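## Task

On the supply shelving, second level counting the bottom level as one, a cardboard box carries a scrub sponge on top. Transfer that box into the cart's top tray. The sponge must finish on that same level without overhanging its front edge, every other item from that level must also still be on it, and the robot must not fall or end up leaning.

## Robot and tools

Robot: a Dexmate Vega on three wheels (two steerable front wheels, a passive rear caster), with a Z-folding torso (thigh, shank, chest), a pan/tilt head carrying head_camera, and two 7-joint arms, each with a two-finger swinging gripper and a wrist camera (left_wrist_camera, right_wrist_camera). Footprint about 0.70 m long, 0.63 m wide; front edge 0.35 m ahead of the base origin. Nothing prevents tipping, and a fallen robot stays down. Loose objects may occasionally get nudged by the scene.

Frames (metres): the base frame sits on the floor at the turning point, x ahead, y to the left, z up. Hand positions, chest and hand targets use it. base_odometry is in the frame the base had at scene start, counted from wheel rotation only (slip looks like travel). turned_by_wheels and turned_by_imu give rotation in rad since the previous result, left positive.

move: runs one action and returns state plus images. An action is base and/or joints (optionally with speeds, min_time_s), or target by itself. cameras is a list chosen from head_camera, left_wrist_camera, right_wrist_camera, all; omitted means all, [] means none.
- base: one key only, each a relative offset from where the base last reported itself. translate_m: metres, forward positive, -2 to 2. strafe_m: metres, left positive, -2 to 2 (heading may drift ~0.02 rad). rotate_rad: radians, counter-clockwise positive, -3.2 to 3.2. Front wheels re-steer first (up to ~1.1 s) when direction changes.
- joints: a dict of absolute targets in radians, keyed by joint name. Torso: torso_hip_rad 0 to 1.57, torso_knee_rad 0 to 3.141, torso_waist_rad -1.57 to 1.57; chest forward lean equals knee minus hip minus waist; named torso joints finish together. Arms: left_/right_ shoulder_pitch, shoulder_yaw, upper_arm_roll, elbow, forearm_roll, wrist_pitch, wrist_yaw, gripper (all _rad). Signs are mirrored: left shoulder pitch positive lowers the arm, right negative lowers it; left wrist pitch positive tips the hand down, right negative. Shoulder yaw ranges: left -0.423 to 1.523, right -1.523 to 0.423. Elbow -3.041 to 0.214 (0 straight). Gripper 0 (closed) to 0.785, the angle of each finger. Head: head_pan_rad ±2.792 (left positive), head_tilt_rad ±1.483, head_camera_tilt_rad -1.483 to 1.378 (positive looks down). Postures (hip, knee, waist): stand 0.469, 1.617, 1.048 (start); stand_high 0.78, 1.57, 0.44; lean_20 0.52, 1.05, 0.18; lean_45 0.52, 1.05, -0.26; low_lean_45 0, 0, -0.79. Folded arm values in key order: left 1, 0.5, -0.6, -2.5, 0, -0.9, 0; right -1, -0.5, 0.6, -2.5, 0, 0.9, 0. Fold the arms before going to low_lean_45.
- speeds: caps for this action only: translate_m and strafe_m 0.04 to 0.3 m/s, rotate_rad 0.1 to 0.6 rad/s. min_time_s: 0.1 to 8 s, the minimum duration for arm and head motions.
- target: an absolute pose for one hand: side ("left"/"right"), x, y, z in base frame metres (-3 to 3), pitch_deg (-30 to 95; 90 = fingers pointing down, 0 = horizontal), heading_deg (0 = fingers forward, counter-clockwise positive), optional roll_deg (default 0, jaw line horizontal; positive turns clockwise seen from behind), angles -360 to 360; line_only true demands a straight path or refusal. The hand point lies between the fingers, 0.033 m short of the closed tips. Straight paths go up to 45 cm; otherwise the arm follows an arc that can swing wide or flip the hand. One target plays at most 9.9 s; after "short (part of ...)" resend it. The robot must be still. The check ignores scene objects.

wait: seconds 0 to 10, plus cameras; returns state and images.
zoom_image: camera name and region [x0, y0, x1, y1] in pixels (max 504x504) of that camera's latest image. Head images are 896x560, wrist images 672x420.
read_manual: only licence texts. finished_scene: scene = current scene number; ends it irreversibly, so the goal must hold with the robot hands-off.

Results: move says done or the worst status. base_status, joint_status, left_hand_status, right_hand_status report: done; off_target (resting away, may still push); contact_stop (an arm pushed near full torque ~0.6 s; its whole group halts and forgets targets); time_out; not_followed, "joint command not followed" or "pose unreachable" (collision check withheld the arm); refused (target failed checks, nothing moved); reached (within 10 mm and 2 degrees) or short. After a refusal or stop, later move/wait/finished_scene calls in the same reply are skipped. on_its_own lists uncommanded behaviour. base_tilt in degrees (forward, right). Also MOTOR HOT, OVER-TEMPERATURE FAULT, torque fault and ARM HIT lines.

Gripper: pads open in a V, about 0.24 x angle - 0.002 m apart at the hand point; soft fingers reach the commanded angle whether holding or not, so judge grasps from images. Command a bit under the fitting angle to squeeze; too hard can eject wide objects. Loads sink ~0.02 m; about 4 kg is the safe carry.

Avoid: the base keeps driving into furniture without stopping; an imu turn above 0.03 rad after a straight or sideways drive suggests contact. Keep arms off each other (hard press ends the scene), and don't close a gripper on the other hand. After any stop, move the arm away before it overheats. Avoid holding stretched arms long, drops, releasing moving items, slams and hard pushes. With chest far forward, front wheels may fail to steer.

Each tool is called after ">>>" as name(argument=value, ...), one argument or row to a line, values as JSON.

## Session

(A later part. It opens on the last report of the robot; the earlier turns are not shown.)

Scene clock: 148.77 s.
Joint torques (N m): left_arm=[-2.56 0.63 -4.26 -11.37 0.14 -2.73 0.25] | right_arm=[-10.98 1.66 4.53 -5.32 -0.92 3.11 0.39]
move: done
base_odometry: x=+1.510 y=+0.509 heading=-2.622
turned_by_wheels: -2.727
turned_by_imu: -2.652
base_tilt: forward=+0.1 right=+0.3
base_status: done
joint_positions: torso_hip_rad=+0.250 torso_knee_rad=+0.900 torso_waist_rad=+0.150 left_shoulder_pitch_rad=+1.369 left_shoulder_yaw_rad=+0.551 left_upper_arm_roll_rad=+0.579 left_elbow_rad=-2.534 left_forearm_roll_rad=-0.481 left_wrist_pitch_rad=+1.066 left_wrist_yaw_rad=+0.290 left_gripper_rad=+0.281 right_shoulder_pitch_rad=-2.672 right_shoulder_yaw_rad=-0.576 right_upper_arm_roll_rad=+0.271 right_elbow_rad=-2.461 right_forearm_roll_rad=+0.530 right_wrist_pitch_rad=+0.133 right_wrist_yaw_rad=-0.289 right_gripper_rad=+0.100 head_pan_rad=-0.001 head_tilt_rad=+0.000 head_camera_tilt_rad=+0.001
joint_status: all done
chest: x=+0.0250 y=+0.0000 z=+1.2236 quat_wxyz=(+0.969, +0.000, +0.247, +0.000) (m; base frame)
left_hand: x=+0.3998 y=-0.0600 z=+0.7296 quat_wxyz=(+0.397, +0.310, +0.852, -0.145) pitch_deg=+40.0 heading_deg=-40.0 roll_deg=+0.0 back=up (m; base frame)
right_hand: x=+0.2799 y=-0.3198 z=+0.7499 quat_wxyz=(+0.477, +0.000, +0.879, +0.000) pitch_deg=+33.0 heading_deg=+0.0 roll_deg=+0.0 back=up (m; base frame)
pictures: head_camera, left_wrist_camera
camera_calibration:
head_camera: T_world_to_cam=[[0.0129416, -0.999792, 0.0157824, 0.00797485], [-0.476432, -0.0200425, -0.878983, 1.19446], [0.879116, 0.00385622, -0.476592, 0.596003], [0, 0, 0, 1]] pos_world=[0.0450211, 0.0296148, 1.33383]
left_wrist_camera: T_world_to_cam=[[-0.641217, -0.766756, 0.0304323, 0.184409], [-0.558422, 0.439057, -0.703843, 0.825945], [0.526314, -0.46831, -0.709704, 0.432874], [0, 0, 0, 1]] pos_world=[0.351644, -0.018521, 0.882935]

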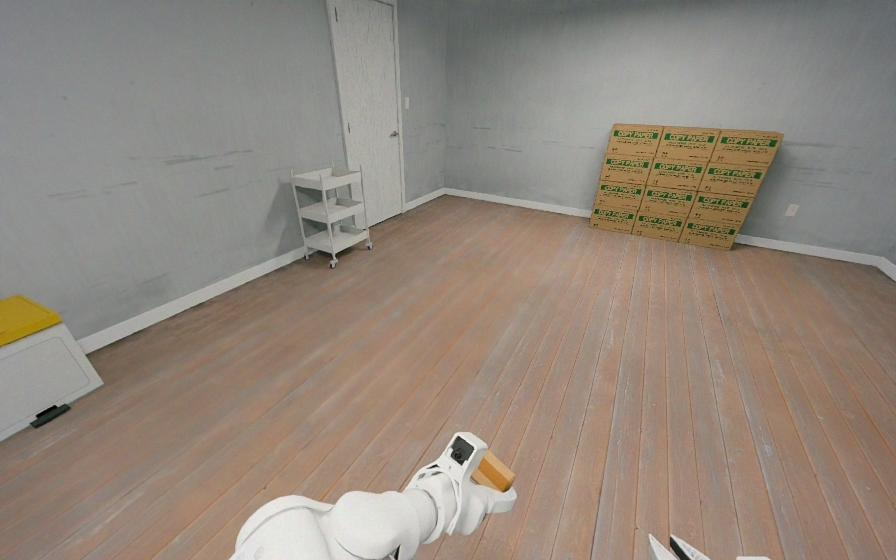

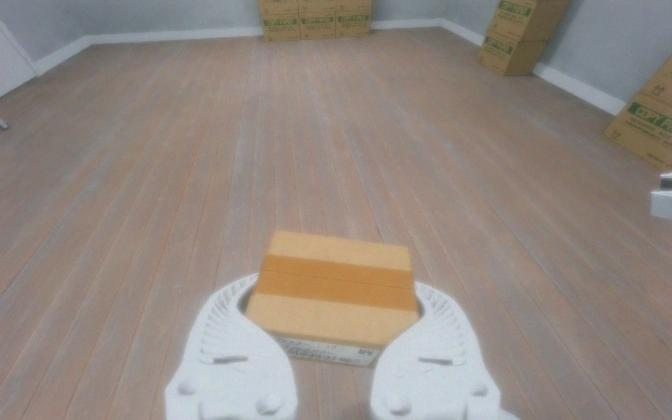

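>>> move(
  base={"translate_m": 2.0},
  cameras=[],
)

>>> move(
  base={"translate_m": 0.4},
  cameras=[],
)

>>> move(
  base={"rotate_rad": 1.107},
  joints={"head_camera_tilt_rad": 0.2},
  cameras=["head_camera","left_wrist_camera"],
)

Scene clock: 158.93 s.
Joint torques (N m): left_arm=[-2.63 0.52 -3.78 -10.66 0.08 -2.71 0.07] | right_arm=[-11.48 1.47 5.68 -6.26 -0.72 2.95 0.12]
move: done
base_odometry: x=-0.229 y=-0.479 heading=-2.623
turned_by_wheels: -0.001
turned_by_imu: -0.012
base_tilt: forward=+0.1 right=+0.3
base_status: done
joint_positions: torso_hip_rad=+0.250 torso_knee_rad=+0.900 torso_waist_rad=+0.150 left_shoulder_pitch_rad=+1.369 left_shoulder_yaw_rad=+0.551 left_upper_arm_roll_rad=+0.579 left_elbow_rad=-2.534 left_forearm_roll_rad=-0.481 left_wrist_pitch_rad=+1.066 left_wrist_yaw_rad=+0.290 left_gripper_rad=+0.281 right_shoulder_pitch_rad=-2.672 right_shoulder_yaw_rad=-0.576 right_upper_arm_roll_rad=+0.271 right_elbow_rad=-2.461 right_forearm_roll_rad=+0.530 right_wrist_pitch_rad=+0.133 right_wrist_yaw_rad=-0.289 right_gripper_rad=+0.100 head_pan_rad=-0.001 head_tilt_rad=+0.000 head_camera_tilt_rad=+0.001
joint_status: not commanded
chest: x=+0.0251 y=+0.0000 z=+1.2236 quat_wxyz=(+0.969, +0.000, +0.248, +0.000) (m; base frame)
left_hand: x=+0.3999 y=-0.0600 z=+0.7296 quat_wxyz=(+0.397, +0.310, +0.852, -0.145) pitch_deg=+40.0 heading_deg=-40.0 roll_deg=+0.0 back=up (m; base frame)
right_hand: x=+0.2799 y=-0.3198 z=+0.7499 quat_wxyz=(+0.477, +0.000, +0.879, +0.000) pitch_deg=+33.0 heading_deg=+0.0 roll_deg=+0.0 back=up (m; base frame)
pictures: none
No camera images: "cameras" was empty.

Scene clock: 162.33 s.
Joint torques (N m): left_arm=[-2.71 1.45 -3.58 -9.87 0.05 -2.97 0.18] | right_arm=[-11.68 -0.96 5.37 -5.29 -0.68 3.23 0.1]
move: done
base_odometry: x=-0.576 y=-0.677 heading=-2.624
turned_by_wheels: -0.001
turned_by_imu: -0.002
base_tilt: forward=+0.1 right=+0.3
base_status: done
joint_positions: torso_hip_rad=+0.250 torso_knee_rad=+0.900 torso_waist_rad=+0.150 left_shoulder_pitch_rad=+1.369 left_shoulder_yaw_rad=+0.551 left_upper_arm_roll_rad=+0.579 left_elbow_rad=-2.534 left_forearm_roll_rad=-0.481 left_wrist_pitch_rad=+1.066 left_wrist_yaw_rad=+0.290 left_gripper_rad=+0.281 right_shoulder_pitch_rad=-2.672 right_shoulder_yaw_rad=-0.576 right_upper_arm_roll_rad=+0.271 right_elbow_rad=-2.461 right_forearm_roll_rad=+0.530 right_wrist_pitch_rad=+0.133 right_wrist_yaw_rad=-0.289 right_gripper_rad=+0.100 head_pan_rad=-0.001 head_tilt_rad=+0.000 head_camera_tilt_rad=+0.001
joint_status: not commanded
chest: x=+0.0251 y=+0.0000 z=+1.2236 quat_wxyz=(+0.969, +0.000, +0.248, +0.000) (m; base frame)
left_hand: x=+0.3999 y=-0.0600 z=+0.7296 quat_wxyz=(+0.397, +0.310, +0.852, -0.145) pitch_deg=+40.0 heading_deg=-40.0 roll_deg=+0.0 back=up (m; base frame)
right_hand: x=+0.2799 y=-0.3198 z=+0.7499 quat_wxyz=(+0.477, +0.000, +0.879, +0.000) pitch_deg=+33.0 heading_deg=+0.0 roll_deg=+0.0 back=up (m; base frame)
pictures: none
No camera images: "cameras" was empty.

Scene clock: 165.73 s.
Joint torques (N m): left_arm=[-3.26 0.67 -3.39 -10.67 0.07 -2.76 0.19] | right_arm=[-10.28 0.31 4.84 -5.7 -0.89 3.49 0.16]
move: done
base_odometry: x=-0.577 y=-0.678 heading=-1.517
turned_by_wheels: +1.106
turned_by_imu: +1.076
base_tilt: forward=+0.1 right=+0.3
base_status: done
joint_positions: torso_hip_rad=+0.250 torso_knee_rad=+0.900 torso_waist_rad=+0.150 left_shoulder_pitch_rad=+1.369 left_shoulder_yaw_rad=+0.551 left_upper_arm_roll_rad=+0.579 left_elbow_rad=-2.534 left_forearm_roll_rad=-0.481 left_wrist_pitch_rad=+1.066 left_wrist_yaw_rad=+0.290 left_gripper_rad=+0.281 right_shoulder_pitch_rad=-2.672 right_shoulder_yaw_rad=-0.576 right_upper_arm_roll_rad=+0.271 right_elbow_rad=-2.461 right_forearm_roll_rad=+0.530 right_wrist_pitch_rad=+0.133 right_wrist_yaw_rad=-0.289 right_gripper_rad=+0.100 head_pan_rad=-0.001 head_tilt_rad=+0.000 head_camera_tilt_rad=+0.199
joint_status: all done
chest: x=+0.0251 y=+0.0000 z=+1.2236 quat_wxyz=(+0.969, +0.000, +0.247, +0.000) (m; base frame)
left_hand: x=+0.3999 y=-0.0599 z=+0.7296 quat_wxyz=(+0.397, +0.310, +0.852, -0.145) pitch_deg=+40.0 heading_deg=-40.0 roll_deg=+0.0 back=up (m; base frame)
right_hand: x=+0.2799 y=-0.3198 z=+0.7499 quat_wxyz=(+0.477, +0.000, +0.879, +0.000) pitch_deg=+33.0 heading_deg=+0.0 roll_deg=+0.0 back=up (m; base frame)
pictures: head_camera, left_wrist_camera
camera_calibration:
head_camera: T_world_to_cam=[[0.0157367, -0.999794, 0.0128437, 0.0118631], [-0.640463, -0.0199434, -0.76773, 1.04682], [0.767828, 0.00385561, -0.640644, 0.80989], [0, 0, 0, 1]] pos_world=[0.0484053, 0.0296151, 1.32237]
left_wrist_camera: T_world_to_cam=[[-0.64117, -0.766794, 0.0304674, 0.184428], [-0.558554, 0.439085, -0.70372, 0.825869], [0.52623, -0.468222, -0.709824, 0.432887], [0, 0, 0, 1]] pos_world=[0.351744, -0.0185209, 0.882835]

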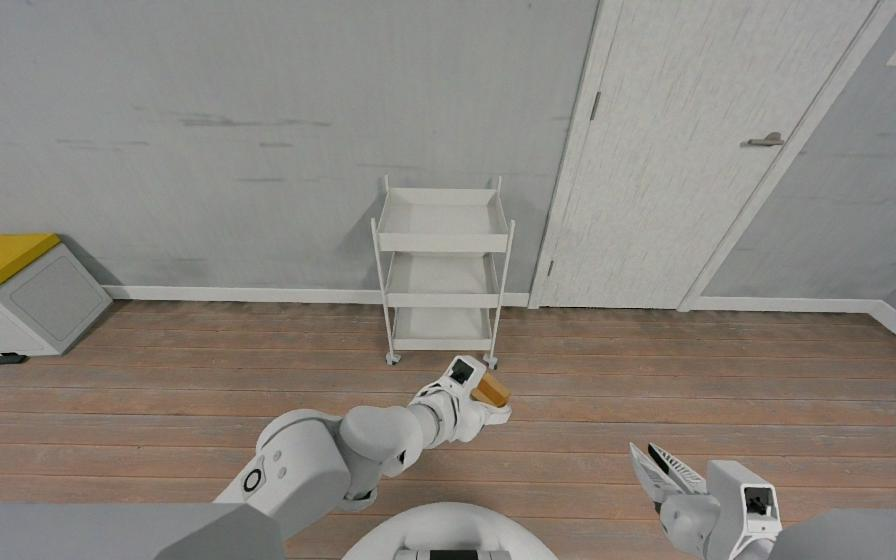

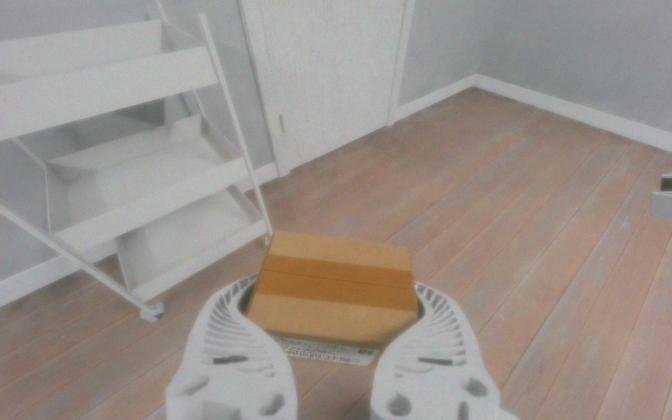

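>>> move(
  target={"side":"left","x":0.42,"y":0.02,"z":0.89,"pitch_deg":40,"heading_deg":-40},
  cameras=[],
)

>>> move(
  base={"translate_m": 0.54},
  speeds={"translate_m": 0.15},
  joints={"head_camera_tilt_rad": 0.35},
  cameras=["head_camera","left_wrist_camera"],
)

Scene clock: 173.17 s.
Joint torques (N m): left_arm=[-12.68 4.97 -7.4 -4.56 -0.62 -2.82 0.1] | right_arm=[-11.12 0.37 4.09 -6.37 -0.49 2.9 0.15]
move: done
base_odometry: x=-0.577 y=-0.678 heading=-1.517
turned_by_wheels: +0.000
turned_by_imu: +0.002
base_tilt: forward=+0.1 right=+0.3
base_status: not commanded
joint_positions: torso_hip_rad=+0.250 torso_knee_rad=+0.900 torso_waist_rad=+0.150 left_shoulder_pitch_rad=+1.091 left_shoulder_yaw_rad=+0.680 left_upper_arm_roll_rad=+0.066 left_elbow_rad=-2.713 left_forearm_roll_rad=-1.885 left_wrist_pitch_rad=+1.362 left_wrist_yaw_rad=+1.039 left_gripper_rad=+0.281 right_shoulder_pitch_rad=-2.672 right_shoulder_yaw_rad=-0.576 right_upper_arm_roll_rad=+0.271 right_elbow_rad=-2.461 right_forearm_roll_rad=+0.530 right_wrist_pitch_rad=+0.133 right_wrist_yaw_rad=-0.289 right_gripper_rad=+0.100 head_pan_rad=-0.001 head_tilt_rad=+0.000 head_camera_tilt_rad=+0.199
joint_status: not commanded
chest: x=+0.0251 y=+0.0000 z=+1.2236 quat_wxyz=(+0.969, +0.000, +0.247, +0.000) (m; base frame)
left_hand: x=+0.4198 y=+0.0197 z=+0.8892 quat_wxyz=(+0.397, +0.310, +0.852, -0.145) pitch_deg=+40.0 heading_deg=-40.0 roll_deg=+0.0 back=up (m; base frame)
left_hand_status: reached (straight line, planned for 5.1 s): 1 mm and 0.0 deg off.
right_hand: x=+0.2799 y=-0.3198 z=+0.7499 quat_wxyz=(+0.477, +0.000, +0.879, +0.000) pitch_deg=+33.0 heading_deg=+0.0 roll_deg=+0.0 back=up (m; base frame)
pictures: none
No camera images: "cameras" was empty.

Scene clock: 178.17 s.
Joint torques (N m): left_arm=[-12.84 5.76 -7.35 -5 -0.61 -2.11 0.23] | right_arm=[-12.06 1.16 4.54 -5.98 -0.49 2.54 0]
move: done
base_odometry: x=-0.549 y=-1.218 heading=-1.517
turned_by_wheels: +0.001
turned_by_imu: +0.000
base_tilt: forward=+0.2 right=+0.4
base_status: done
joint_positions: torso_hip_rad=+0.250 torso_knee_rad=+0.900 torso_waist_rad=+0.150 left_shoulder_pitch_rad=+1.090 left_shoulder_yaw_rad=+0.681 left_upper_arm_roll_rad=+0.065 left_elbow_rad=-2.713 left_forearm_roll_rad=-1.891 left_wrist_pitch_rad=+1.362 left_wrist_yaw_rad=+1.042 left_gripper_rad=+0.281 right_shoulder_pitch_rad=-2.672 right_shoulder_yaw_rad=-0.576 right_upper_arm_roll_rad=+0.271 right_elbow_rad=-2.461 right_forearm_roll_rad=+0.530 right_wrist_pitch_rad=+0.133 right_wrist_yaw_rad=-0.289 right_gripper_rad=+0.100 head_pan_rad=-0.001 head_tilt_rad=+0.000 head_camera_tilt_rad=+0.349
joint_status: all done
chest: x=+0.0251 y=+0.0000 z=+1.2236 quat_wxyz=(+0.969, +0.000, +0.248, +0.000) (m; base frame)
left_hand: x=+0.4198 y=+0.0199 z=+0.8898 quat_wxyz=(+0.397, +0.310, +0.852, -0.145) pitch_deg=+40.0 heading_deg=-40.0 roll_deg=+0.0 back=up (m; base frame)
right_hand: x=+0.2799 y=-0.3198 z=+0.7499 quat_wxyz=(+0.477, +0.000, +0.879, +0.000) pitch_deg=+33.0 heading_deg=+0.0 roll_deg=+0.0 back=up (m; base frame)
pictures: head_camera, left_wrist_camera
camera_calibration:
head_camera: T_world_to_cam=[[0.0174036, -0.999796, 0.0102835, 0.0152429], [-0.74799, -0.019844, -0.663413, 0.908895], [0.663481, 0.00385377, -0.748183, 0.949861], [0, 0, 0, 1]] pos_world=[0.0493638, 0.0296154, 1.31349]
left_wrist_camera: T_world_to_cam=[[-0.64133, -0.766659, 0.0305065, 0.253584], [-0.558304, 0.439024, -0.703956, 0.914795], [0.526301, -0.4685, -0.709588, 0.573284], [0, 0, 0, 1]] pos_world=[0.371644, 0.0613789, 1.04304]

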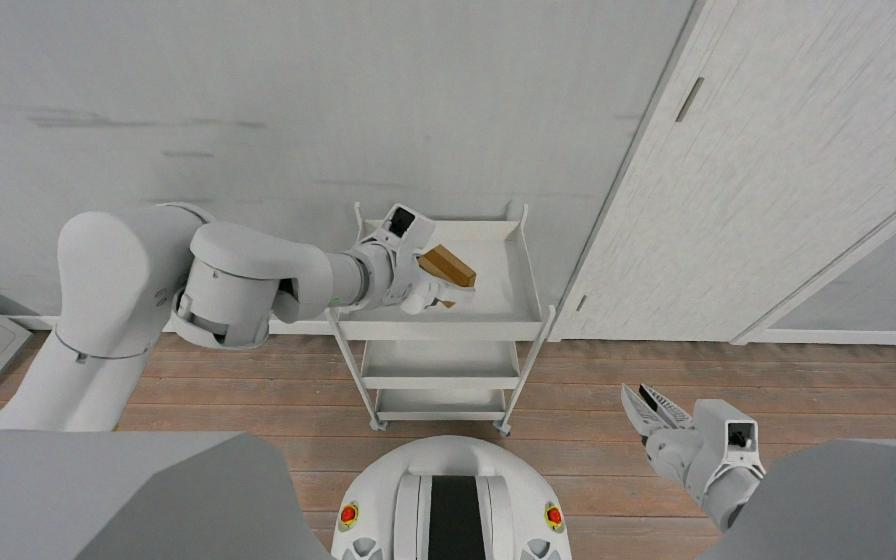

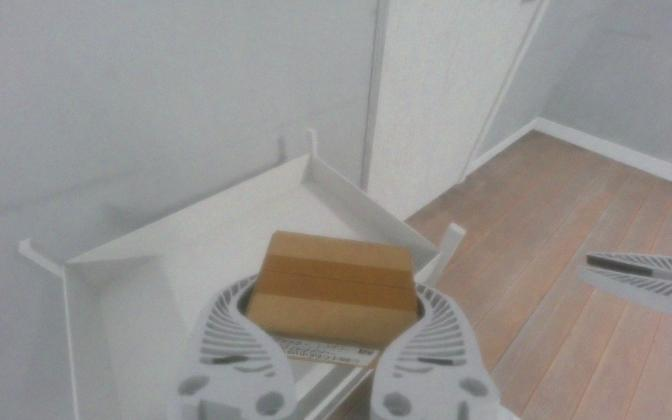

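>>> move(
  target={"side":"left","x":0.61,"y":0.01,"z":0.86,"pitch_deg":40,"heading_deg":-40},
  cameras=[],
)

>>> move(
  target={"side":"left","x":0.61,"y":0.01,"z":0.74,"pitch_deg":40,"heading_deg":-40,"line_only":true},
  cameras=["head_camera","left_wrist_camera"],
)

>>> zoom_image(
  camera="head_camera",
  region=[330, 200, 560, 400],
)

Scene clock: 182.90 s.
Joint torques (N m): left_arm=[-23.52 5.11 -7.53 -5.13 0.03 -3.35 0.01] | right_arm=[-12.3 -0.78 5.42 -6.57 -0.73 2.85 0.05]
move: done
base_odometry: x=-0.549 y=-1.218 heading=-1.517
turned_by_wheels: +0.000
turned_by_imu: +0.001
base_tilt: forward=+0.1 right=+0.4
base_status: not commanded
joint_positions: torso_hip_rad=+0.250 torso_knee_rad=+0.900 torso_waist_rad=+0.150 left_shoulder_pitch_rad=+0.628 left_shoulder_yaw_rad=+0.669 left_upper_arm_roll_rad=+0.436 left_elbow_rad=-2.167 left_forearm_roll_rad=-1.183 left_wrist_pitch_rad=+1.237 left_wrist_yaw_rad=+0.321 left_gripper_rad=+0.281 right_shoulder_pitch_rad=-2.672 right_shoulder_yaw_rad=-0.576 right_upper_arm_roll_rad=+0.271 right_elbow_rad=-2.461 right_forearm_roll_rad=+0.530 right_wrist_pitch_rad=+0.133 right_wrist_yaw_rad=-0.289 right_gripper_rad=+0.100 head_pan_rad=-0.001 head_tilt_rad=+0.000 head_camera_tilt_rad=+0.349
joint_status: not commanded
chest: x=+0.0251 y=+0.0000 z=+1.2236 quat_wxyz=(+0.969, +0.000, +0.248, +0.000) (m; base frame)
left_hand: x=+0.6082 y=+0.0099 z=+0.8599 quat_wxyz=(+0.397, +0.310, +0.852, -0.145) pitch_deg=+40.0 heading_deg=-40.0 roll_deg=-0.1 back=up (m; base frame)
left_hand_status: reached (straight line, planned for 2.7 s): 2 mm and 0.1 deg off.
right_hand: x=+0.2799 y=-0.3198 z=+0.7499 quat_wxyz=(+0.477, +0.000, +0.879, +0.000) pitch_deg=+33.0 heading_deg=+0.0 roll_deg=+0.0 back=up (m; base frame)
pictures: none
No camera images: "cameras" was empty.

Scene clock: 185.90 s.
Joint torques (N m): left_arm=[-12.88 5.81 -7.94 -6.87 0.37 -3.61 -0.16] | right_arm=[-11.99 0.57 5.1 -5.08 -0.38 3.07 0]
move: done
base_odometry: x=-0.549 y=-1.218 heading=-1.517
turned_by_wheels: +0.000
turned_by_imu: +0.001
base_tilt: forward=+0.1 right=+0.3
base_status: not commanded
joint_positions: torso_hip_rad=+0.250 torso_knee_rad=+0.900 torso_waist_rad=+0.150 left_shoulder_pitch_rad=+0.734 left_shoulder_yaw_rad=+0.732 left_upper_arm_roll_rad=+0.655 left_elbow_rad=-2.000 left_forearm_roll_rad=-0.875 left_wrist_pitch_rad=+0.877 left_wrist_yaw_rad=+0.123 left_gripper_rad=+0.281 right_shoulder_pitch_rad=-2.672 right_shoulder_yaw_rad=-0.576 right_upper_arm_roll_rad=+0.271 right_elbow_rad=-2.461 right_forearm_roll_rad=+0.530 right_wrist_pitch_rad=+0.133 right_wrist_yaw_rad=-0.289 right_gripper_rad=+0.100 head_pan_rad=-0.001 head_tilt_rad=+0.000 head_camera_tilt_rad=+0.349
joint_status: not commanded
chest: x=+0.0251 y=+0.0000 z=+1.2236 quat_wxyz=(+0.969, +0.000, +0.248, +0.000) (m; base frame)
left_hand: x=+0.6101 y=+0.0101 z=+0.7416 quat_wxyz=(+0.397, +0.310, +0.852, -0.145) pitch_deg=+40.0 heading_deg=-40.0 roll_deg=-0.1 back=up (m; base frame)
left_hand_status: reached (straight line, planned for 1.5 s): 2 mm and 0.1 deg off.
right_hand: x=+0.2799 y=-0.3198 z=+0.7499 quat_wxyz=(+0.477, +0.000, +0.879, +0.000) pitch_deg=+33.0 heading_deg=+0.0 roll_deg=+0.0 back=up (m; base frame)
pictures: head_camera, left_wrist_camera
camera_calibration:
head_camera: T_world_to_cam=[[0.0174036, -0.999796, 0.0102835, 0.0152429], [-0.74799, -0.019844, -0.663413, 0.908895], [0.663481, 0.00385377, -0.748183, 0.949861], [0, 0, 0, 1]] pos_world=[0.0493638, 0.0296154, 1.31349]
left_wrist_camera: T_world_to_cam=[[-0.640463, -0.767365, 0.0309699, 0.371772], [-0.559051, 0.438191, -0.703882, 0.921413], [0.526564, -0.468124, -0.709641, 0.363258], [0, 0, 0, 1]] pos_world=[0.561945, 0.0515794, 0.894835]

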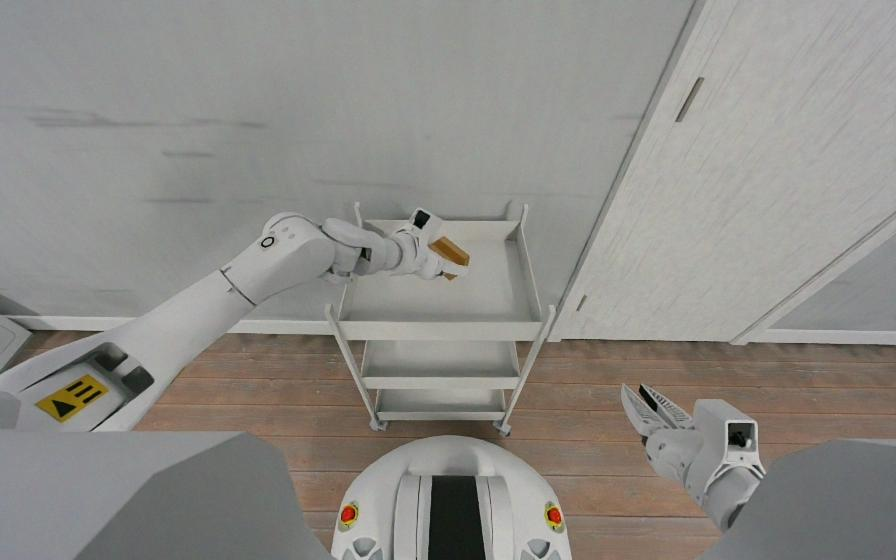

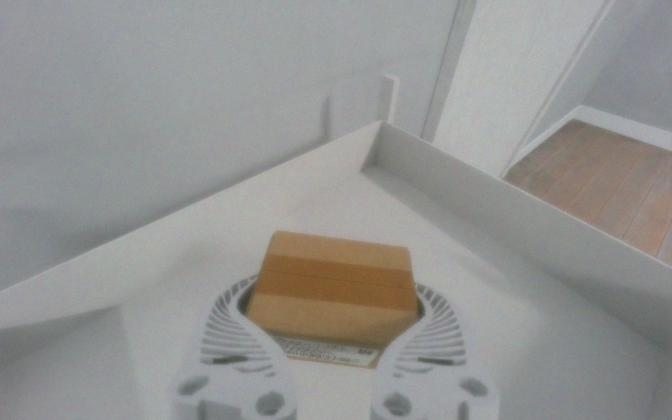

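Scaled by 2.191 from the camera's 896x560 image, which has a finer 960x600 frame.

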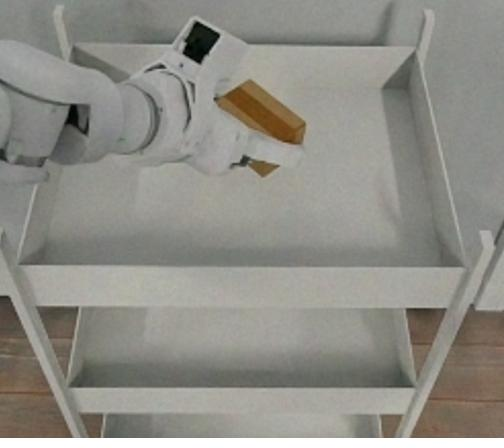

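>>> move(
  target={"side":"left","x":0.60,"y":0.01,"z":0.718,"pitch_deg":40,"heading_deg":-40,"line_only":true},
  cameras=[],
)

>>> move(
  target={"side":"left","x":0.60,"y":0.01,"z":0.708,"pitch_deg":40,"heading_deg":-40,"line_only":true},
  cameras=["head_camera","left_wrist_camera"],
)

>>> zoom_image(
  camera="head_camera",
  region=[380, 200, 520, 320],
)

Scene clock: 187.70 s.
Joint torques (N m): left_arm=[-14.27 4.84 -7.74 -6.98 0.42 -3.77 -0.03] | right_arm=[-12.23 0.82 5.21 -6.09 -0.47 2.8 0.48]
move: done
base_odometry: x=-0.549 y=-1.218 heading=-1.517
turned_by_wheels: +0.000
turned_by_imu: +0.000
base_tilt: forward=+0.1 right=+0.3
base_status: not commanded
joint_positions: torso_hip_rad=+0.250 torso_knee_rad=+0.900 torso_waist_rad=+0.150 left_shoulder_pitch_rad=+0.771 left_shoulder_yaw_rad=+0.739 left_upper_arm_roll_rad=+0.680 left_elbow_rad=-1.982 left_forearm_roll_rad=-0.837 left_wrist_pitch_rad=+0.818 left_wrist_yaw_rad=+0.114 left_gripper_rad=+0.281 right_shoulder_pitch_rad=-2.672 right_shoulder_yaw_rad=-0.576 right_upper_arm_roll_rad=+0.271 right_elbow_rad=-2.461 right_forearm_roll_rad=+0.530 right_wrist_pitch_rad=+0.133 right_wrist_yaw_rad=-0.289 right_gripper_rad=+0.100 head_pan_rad=-0.001 head_tilt_rad=+0.000 head_camera_tilt_rad=+0.349
joint_status: not commanded
chest: x=+0.0251 y=+0.0000 z=+1.2236 quat_wxyz=(+0.969, +0.000, +0.248, +0.000) (m; base frame)
left_hand: x=+0.6008 y=+0.0101 z=+0.7197 quat_wxyz=(+0.397, +0.310, +0.852, -0.144) pitch_deg=+40.0 heading_deg=-40.0 roll_deg=+0.0 back=up (m; base frame)
left_hand_status: reached (straight line, planned for 0.5 s): 2 mm and 0.0 deg off.
right_hand: x=+0.2799 y=-0.3198 z=+0.7499 quat_wxyz=(+0.477, +0.000, +0.879, +0.000) pitch_deg=+33.0 heading_deg=+0.0 roll_deg=+0.0 back=up (m; base frame)
pictures: none
No camera images: "cameras" was empty.

Scene clock: 188.83 s.
Joint torques (N m): left_arm=[-14.07 -1.59 -8.05 -6.11 0.23 -3.42 0.02] | right_arm=[-9.82 0.13 4.32 -6.07 -0.69 3.24 0.25]
move: done
base_odometry: x=-0.549 y=-1.218 heading=-1.517
turned_by_wheels: +0.000
turned_by_imu: +0.000
base_tilt: forward=+0.2 right=+0.3
base_status: not commanded
joint_positions: torso_hip_rad=+0.250 torso_knee_rad=+0.900 torso_waist_rad=+0.150 left_shoulder_pitch_rad=+0.777 left_shoulder_yaw_rad=+0.736 left_upper_arm_roll_rad=+0.695 left_elbow_rad=-1.960 left_forearm_roll_rad=-0.817 left_wrist_pitch_rad=+0.790 left_wrist_yaw_rad=+0.104 left_gripper_rad=+0.281 right_shoulder_pitch_rad=-2.672 right_shoulder_yaw_rad=-0.576 right_upper_arm_roll_rad=+0.271 right_elbow_rad=-2.461 right_forearm_roll_rad=+0.530 right_wrist_pitch_rad=+0.133 right_wrist_yaw_rad=-0.289 right_gripper_rad=+0.100 head_pan_rad=-0.001 head_tilt_rad=+0.000 head_camera_tilt_rad=+0.349
joint_status: not commanded
chest: x=+0.0251 y=+0.0000 z=+1.2236 quat_wxyz=(+0.969, +0.000, +0.248, +0.000) (m; base frame)
left_hand: x=+0.6000 y=+0.0102 z=+0.7097 quat_wxyz=(+0.397, +0.310, +0.852, -0.144) pitch_deg=+40.0 heading_deg=-40.0 roll_deg=+0.0 back=up (m; base frame)
left_hand_status: reached (straight line, planned for 0.4 s): 2 mm and 0.0 deg off.
right_hand: x=+0.2799 y=-0.3198 z=+0.7499 quat_wxyz=(+0.477, +0.000, +0.879, +0.000) pitch_deg=+33.0 heading_deg=+0.0 roll_deg=+0.0 back=up (m; base frame)
pictures: head_camera, left_wrist_camera
camera_calibration:
head_camera: T_world_to_cam=[[0.0174036, -0.999796, 0.0102835, 0.0152429], [-0.74799, -0.019844, -0.663413, 0.908895], [0.663481, 0.00385377, -0.748183, 0.949861], [0, 0, 0, 1]] pos_world=[0.0493638, 0.0296154, 1.31349]
left_wrist_camera: T_world_to_cam=[[-0.640906, -0.76702, 0.0303216, 0.367154], [-0.558603, 0.438936, -0.703774, 0.892889], [0.526499, -0.467991, -0.709777, 0.346131], [0, 0, 0, 1]] pos_world=[0.551844, 0.0516794, 0.862935]

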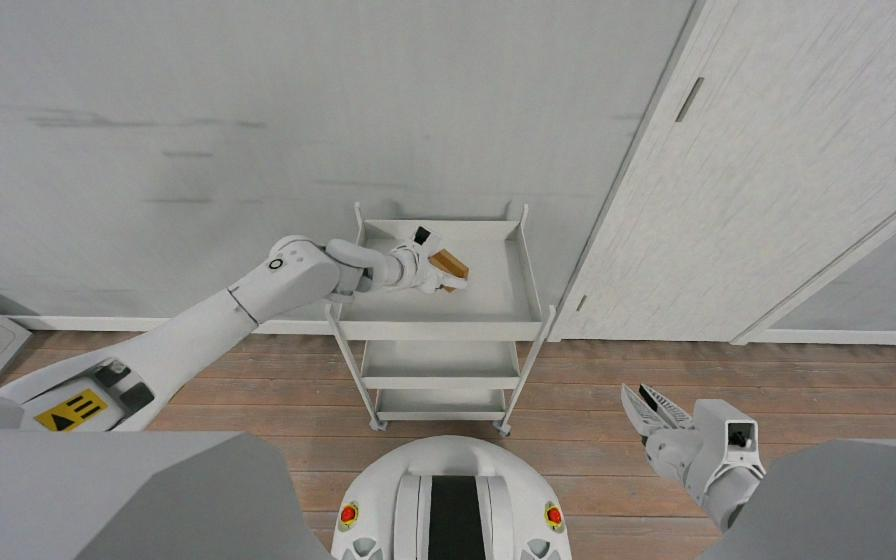

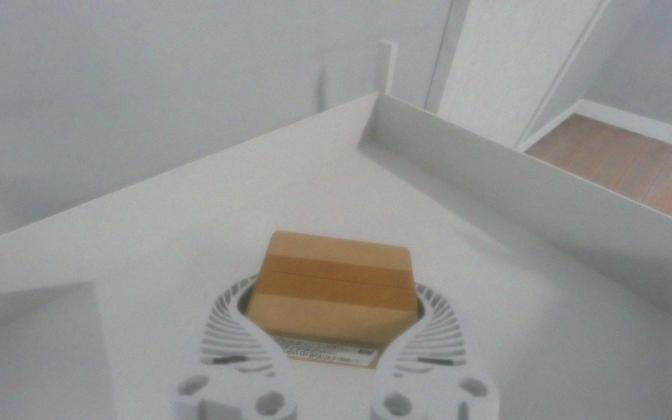

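Scaled by 3.600 from the camera's 896x560 image, which has a finer 960x600 frame.

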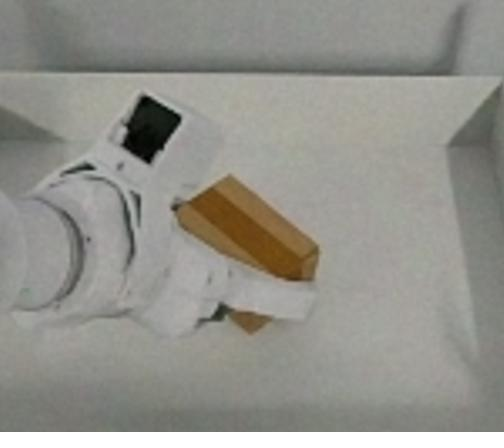

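>>> move(
  target={"side":"left","x":0.60,"y":0.01,"z":0.700,"pitch_deg":40,"heading_deg":-40,"line_only":true},
  cameras=[],
)

>>> move(
  target={"side":"left","x":0.60,"y":0.01,"z":0.694,"pitch_deg":40,"heading_deg":-40,"line_only":true},
  cameras=["left_wrist_camera"],
)

Scene clock: 190.33 s.
Joint torques (N m): left_arm=[-13.35 -1.56 -7.89 -7.44 0.37 -3.34 0.03] | right_arm=[-11.33 0.64 5.29 -6.15 -0.69 2.72 0.16]
move: done
base_odometry: x=-0.549 y=-1.218 heading=-1.517
turned_by_wheels: +0.000
turned_by_imu: +0.000
base_tilt: forward=+0.2 right=+0.3
base_status: not commanded
joint_positions: torso_hip_rad=+0.250 torso_knee_rad=+0.900 torso_waist_rad=+0.150 left_shoulder_pitch_rad=+0.781 left_shoulder_yaw_rad=+0.732 left_upper_arm_roll_rad=+0.708 left_elbow_rad=-1.939 left_forearm_roll_rad=-0.801 left_wrist_pitch_rad=+0.768 left_wrist_yaw_rad=+0.095 left_gripper_rad=+0.281 right_shoulder_pitch_rad=-2.672 right_shoulder_yaw_rad=-0.576 right_upper_arm_roll_rad=+0.271 right_elbow_rad=-2.461 right_forearm_roll_rad=+0.530 right_wrist_pitch_rad=+0.133 right_wrist_yaw_rad=-0.289 right_gripper_rad=+0.100 head_pan_rad=-0.001 head_tilt_rad=+0.000 head_camera_tilt_rad=+0.349
joint_status: not commanded
chest: x=+0.0251 y=+0.0000 z=+1.2236 quat_wxyz=(+0.969, +0.000, +0.248, +0.000) (m; base frame)
left_hand: x=+0.5999 y=+0.0102 z=+0.7016 quat_wxyz=(+0.397, +0.310, +0.852, -0.144) pitch_deg=+40.0 heading_deg=-40.0 roll_deg=+0.0 back=up (m; base frame)
left_hand_status: reached (straight line, planned for 0.4 s): 2 mm and 0.0 deg off.
right_hand: x=+0.2799 y=-0.3198 z=+0.7499 quat_wxyz=(+0.477, +0.000, +0.879, +0.000) pitch_deg=+33.0 heading_deg=+0.0 roll_deg=+0.0 back=up (m; base frame)
pictures: none
No camera images: "cameras" was empty.

Scene clock: 191.23 s.
Joint torques (N m): left_arm=[-9.61 -1.07 -4.74 -5.91 0.34 -2.08 -0.15] | right_arm=[-11.05 1.3 4.85 -6.53 -0.57 2.37 0.22]
move: done
base_odometry: x=-0.549 y=-1.218 heading=-1.517
turned_by_wheels: +0.000
turned_by_imu: +0.000
base_tilt: forward=+0.2 right=+0.3
base_status: not commanded
joint_positions: torso_hip_rad=+0.250 torso_knee_rad=+0.900 torso_waist_rad=+0.150 left_shoulder_pitch_rad=+0.783 left_shoulder_yaw_rad=+0.729 left_upper_arm_roll_rad=+0.717 left_elbow_rad=-1.923 left_forearm_roll_rad=-0.790 left_wrist_pitch_rad=+0.750 left_wrist_yaw_rad=+0.089 left_gripper_rad=+0.281 right_shoulder_pitch_rad=-2.672 right_shoulder_yaw_rad=-0.576 right_upper_arm_roll_rad=+0.271 right_elbow_rad=-2.461 right_forearm_roll_rad=+0.530 right_wrist_pitch_rad=+0.133 right_wrist_yaw_rad=-0.289 right_gripper_rad=+0.100 head_pan_rad=-0.001 head_tilt_rad=+0.000 head_camera_tilt_rad=+0.349
joint_status: not commanded
chest: x=+0.0251 y=+0.0000 z=+1.2236 quat_wxyz=(+0.969, +0.000, +0.248, +0.000) (m; base frame)
left_hand: x=+0.6001 y=+0.0102 z=+0.6958 quat_wxyz=(+0.397, +0.310, +0.852, -0.144) pitch_deg=+40.0 heading_deg=-40.0 roll_deg=+0.0 back=up (m; base frame)
left_hand_status: reached (straight line, planned for 0.3 s): 2 mm and 0.0 deg off.
right_hand: x=+0.2799 y=-0.3198 z=+0.7499 quat_wxyz=(+0.477, +0.000, +0.879, +0.000) pitch_deg=+33.0 heading_deg=+0.0 roll_deg=+0.0 back=up (m; base frame)
pictures: left_wrist_camera
camera_calibration:
left_wrist_camera: T_world_to_cam=[[-0.640925, -0.767011, 0.0301585, 0.36766], [-0.558262, 0.438806, -0.704126, 0.883169], [0.526838, -0.468128, -0.709435, 0.335848], [0, 0, 0, 1]] pos_world=[0.551745, 0.0516793, 0.849036]

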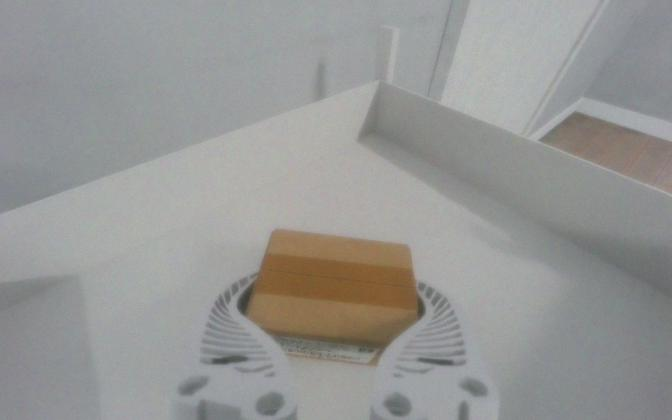

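>>> move(
  joints={"left_gripper_rad":0.6},
  min_time_s=1.5,
  cameras=["left_wrist_camera"],
)

>>> move(
  target={"side":"left","x":0.535,"y":0.065,"z":0.765,"pitch_deg":40,"heading_deg":-40,"line_only":true},
  cameras=[],
)

>>> move(
  target={"side":"left","x":0.47,"y":0.12,"z":0.88,"pitch_deg":40,"heading_deg":-40,"line_only":true},
  cameras=["head_camera","left_wrist_camera"],
)

"min_time_s" has no arm or head joint beside it: it slows only arm and head motions. Command such a joint too, or leave it out
Scene clock: 191.67 s.
Joint torques (N m): left_arm=[-7.39 -0.46 -2.62 -3.81 0.15 -1.23 -0.02] | right_arm=[-12.19 0.48 5.7 -4.28 -0.68 2.67 -0.12]
base_odometry: x=-0.549 y=-1.218 heading=-1.517
turned_by_wheels: +0.000
turned_by_imu: +0.000
base_tilt: forward=+0.1 right=+0.3
base_status: not commanded
joint_positions: torso_hip_rad=+0.250 torso_knee_rad=+0.900 torso_waist_rad=+0.150 left_shoulder_pitch_rad=+0.783 left_shoulder_yaw_rad=+0.728 left_upper_arm_roll_rad=+0.718 left_elbow_rad=-1.920 left_forearm_roll_rad=-0.787 left_wrist_pitch_rad=+0.747 left_wrist_yaw_rad=+0.087 left_gripper_rad=+0.281 right_shoulder_pitch_rad=-2.672 right_shoulder_yaw_rad=-0.576 right_upper_arm_roll_rad=+0.271 right_elbow_rad=-2.461 right_forearm_roll_rad=+0.530 right_wrist_pitch_rad=+0.133 right_wrist_yaw_rad=-0.289 right_gripper_rad=+0.100 head_pan_rad=-0.001 head_tilt_rad=+0.000 head_camera_tilt_rad=+0.349
joint_status: not commanded
chest: x=+0.0251 y=+0.0000 z=+1.2236 quat_wxyz=(+0.969, +0.000, +0.248, +0.000) (m; base frame)
left_hand: x=+0.6002 y=+0.0101 z=+0.6950 quat_wxyz=(+0.397, +0.310, +0.852, -0.144) pitch_deg=+40.0 heading_deg=-40.0 roll_deg=+0.0 back=up (m; base frame)
left_hand_status: reached (straight line, planned for 0.3 s): 1 mm and 0.0 deg off.
right_hand: x=+0.2799 y=-0.3198 z=+0.7499 quat_wxyz=(+0.477, +0.000, +0.879, +0.000) pitch_deg=+33.0 heading_deg=+0.0 roll_deg=+0.0 back=up (m; base frame)
pictures: none

not run: a call was refused earlier in this reply.

not run: a call was refused earlier in this reply.

>>> move(
  joints={"left_gripper_rad":0.6},
  cameras=[],
)

>>> move(
  target={"side":"left","x":0.535,"y":0.065,"z":0.765,"pitch_deg":40,"heading_deg":-40,"line_only":true},
  cameras=[],
)

>>> move(
  target={"side":"left","x":0.48,"y":0.11,"z":0.88,"pitch_deg":40,"heading_deg":-40},
  cameras=["head_camera","left_wrist_camera"],
)

Scene clock: 192.93 s.
Joint torques (N m): left_arm=[-14.16 -0.93 -7.36 -6.39 0.22 -3.09 0.01] | right_arm=[-11.6 -0.13 5.27 -4.98 -0.58 3.15 -0.05]
move: done
base_odometry: x=-0.549 y=-1.218 heading=-1.516
turned_by_wheels: +0.000
turned_by_imu: +0.000
base_tilt: forward=+0.2 right=+0.3
base_status: not commanded
joint_positions: torso_hip_rad=+0.250 torso_knee_rad=+0.900 torso_waist_rad=+0.150 left_shoulder_pitch_rad=+0.784 left_shoulder_yaw_rad=+0.728 left_upper_arm_roll_rad=+0.720 left_elbow_rad=-1.918 left_forearm_roll_rad=-0.786 left_wrist_pitch_rad=+0.745 left_wrist_yaw_rad=+0.086 left_gripper_rad=+0.600 right_shoulder_pitch_rad=-2.672 right_shoulder_yaw_rad=-0.576 right_upper_arm_roll_rad=+0.271 right_elbow_rad=-2.461 right_forearm_roll_rad=+0.530 right_wrist_pitch_rad=+0.133 right_wrist_yaw_rad=-0.289 right_gripper_rad=+0.100 head_pan_rad=-0.001 head_tilt_rad=+0.000 head_camera_tilt_rad=+0.349
joint_status: all done
chest: x=+0.0250 y=+0.0000 z=+1.2237 quat_wxyz=(+0.969, +0.000, +0.247, +0.000) (m; base frame)
left_hand: x=+0.5999 y=+0.0102 z=+0.6939 quat_wxyz=(+0.397, +0.310, +0.852, -0.144) pitch_deg=+40.0 heading_deg=-40.0 roll_deg=+0.0 back=up (m; base frame)
right_hand: x=+0.2799 y=-0.3198 z=+0.7499 quat_wxyz=(+0.477, +0.000, +0.879, +0.000) pitch_deg=+33.0 heading_deg=+0.0 roll_deg=+0.0 back=up (m; base frame)
pictures: none
No camera images: "cameras" was empty.

Scene clock: 195.97 s.
Joint torques (N m): left_arm=[-9.43 8.92 -12.15 -6.99 0.01 -2.76 0.32] | right_arm=[-11.98 -0.19 5.17 -6.57 -0.52 2.47 0.02]
move: done
base_odometry: x=-0.549 y=-1.218 heading=-1.516
turned_by_wheels: +0.000
turned_by_imu: +0.001
base_tilt: forward=+0.2 right=+0.3
base_status: not commanded
joint_positions: torso_hip_rad=+0.250 torso_knee_rad=+0.900 torso_waist_rad=+0.150 left_shoulder_pitch_rad=+1.014 left_shoulder_yaw_rad=+1.005 left_upper_arm_roll_rad=+0.429 left_elbow_rad=-2.287 left_forearm_roll_rad=-1.033 left_wrist_pitch_rad=+0.818 left_wrist_yaw_rad=+0.172 left_gripper_rad=+0.600 right_shoulder_pitch_rad=-2.672 right_shoulder_yaw_rad=-0.576 right_upper_arm_roll_rad=+0.271 right_elbow_rad=-2.461 right_forearm_roll_rad=+0.530 right_wrist_pitch_rad=+0.133 right_wrist_yaw_rad=-0.289 right_gripper_rad=+0.100 head_pan_rad=-0.001 head_tilt_rad=+0.000 head_camera_tilt_rad=+0.349
joint_status: not commanded
chest: x=+0.0250 y=+0.0000 z=+1.2237 quat_wxyz=(+0.969, +0.000, +0.247, +0.000) (m; base frame)
left_hand: x=+0.5361 y=+0.0646 z=+0.7637 quat_wxyz=(+0.397, +0.309, +0.852, -0.145) pitch_deg=+40.0 heading_deg=-40.0 roll_deg=+0.0 back=up (m; base frame)
left_hand_status: reached (straight line, planned for 1.5 s): 2 mm and 0.1 deg off.
right_hand: x=+0.2799 y=-0.3198 z=+0.7499 quat_wxyz=(+0.477, +0.000, +0.879, +0.000) pitch_deg=+33.0 heading_deg=+0.0 roll_deg=+0.0 back=up (m; base frame)
pictures: none
No camera images: "cameras" was empty.

Scene clock: 200.03 s.
Joint torques (N m): left_arm=[-5.09 11.88 -12.46 -3.8 -0.02 -3.1 0.16] | right_arm=[-11.04 -0.34 5.07 -5.9 -0.52 3.46 0.28]
move: done
base_odometry: x=-0.549 y=-1.218 heading=-1.516
turned_by_wheels: +0.000
turned_by_imu: +0.001
base_tilt: forward=+0.2 right=+0.3
base_status: not commanded
joint_positions: torso_hip_rad=+0.250 torso_knee_rad=+0.900 torso_waist_rad=+0.150 left_shoulder_pitch_rad=+1.398 left_shoulder_yaw_rad=+1.241 left_upper_arm_roll_rad=-0.263 left_elbow_rad=-2.542 left_forearm_roll_rad=-1.481 left_wrist_pitch_rad=+0.898 left_wrist_yaw_rad=+0.237 left_gripper_rad=+0.600 right_shoulder_pitch_rad=-2.672 right_shoulder_yaw_rad=-0.576 right_upper_arm_roll_rad=+0.271 right_elbow_rad=-2.461 right_forearm_roll_rad=+0.530 right_wrist_pitch_rad=+0.133 right_wrist_yaw_rad=-0.289 right_gripper_rad=+0.100 head_pan_rad=-0.001 head_tilt_rad=+0.000 head_camera_tilt_rad=+0.349
joint_status: not commanded
chest: x=+0.0250 y=+0.0000 z=+1.2237 quat_wxyz=(+0.969, +0.000, +0.247, +0.000) (m; base frame)
left_hand: x=+0.4803 y=+0.1099 z=+0.8791 quat_wxyz=(+0.397, +0.310, +0.852, -0.145) pitch_deg=+40.0 heading_deg=-40.0 roll_deg=+0.0 back=up (m; base frame)
left_hand_status: reached (straight line, planned for 2.5 s): 1 mm and 0.0 deg off.
right_hand: x=+0.2799 y=-0.3198 z=+0.7499 quat_wxyz=(+0.477, +0.000, +0.879, +0.000) pitch_deg=+33.0 heading_deg=+0.0 roll_deg=+0.0 back=up (m; base frame)
pictures: head_camera, left_wrist_camera
camera_calibration:
head_camera: T_world_to_cam=[[0.0174028, -0.999796, 0.0102839, 0.0152442], [-0.74794, -0.0198434, -0.663469, 0.908892], [0.663538, 0.00385451, -0.748133, 0.949859], [0, 0, 0, 1]] pos_world=[0.0492641, 0.0296154, 1.31349]
left_wrist_camera: T_world_to_cam=[[-0.640825, -0.76707, 0.0307634, 0.361289], [-0.558575, 0.438405, -0.704128, 0.901916], [0.526629, -0.468406, -0.709407, 0.575673], [0, 0, 0, 1]] pos_world=[0.432145, 0.151379, 1.03234]

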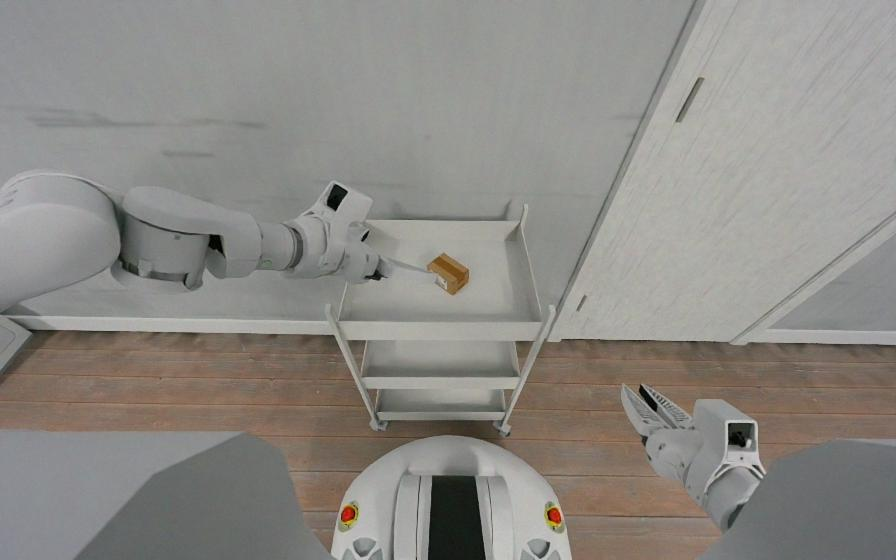

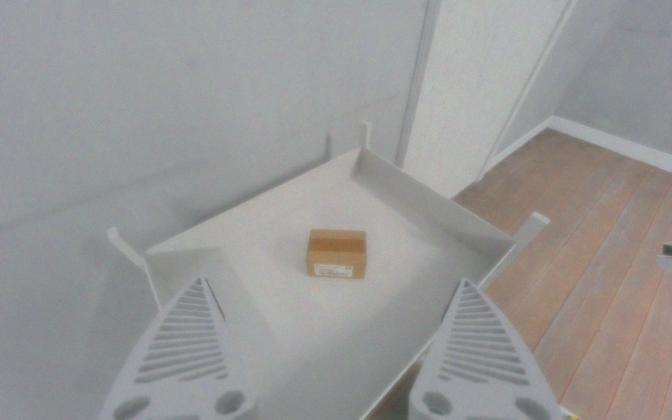

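Box sits in the tray; shelf was fine when last seen.

>>> finished_scene(
  scene=2,
)

The scene is finished: the task was done.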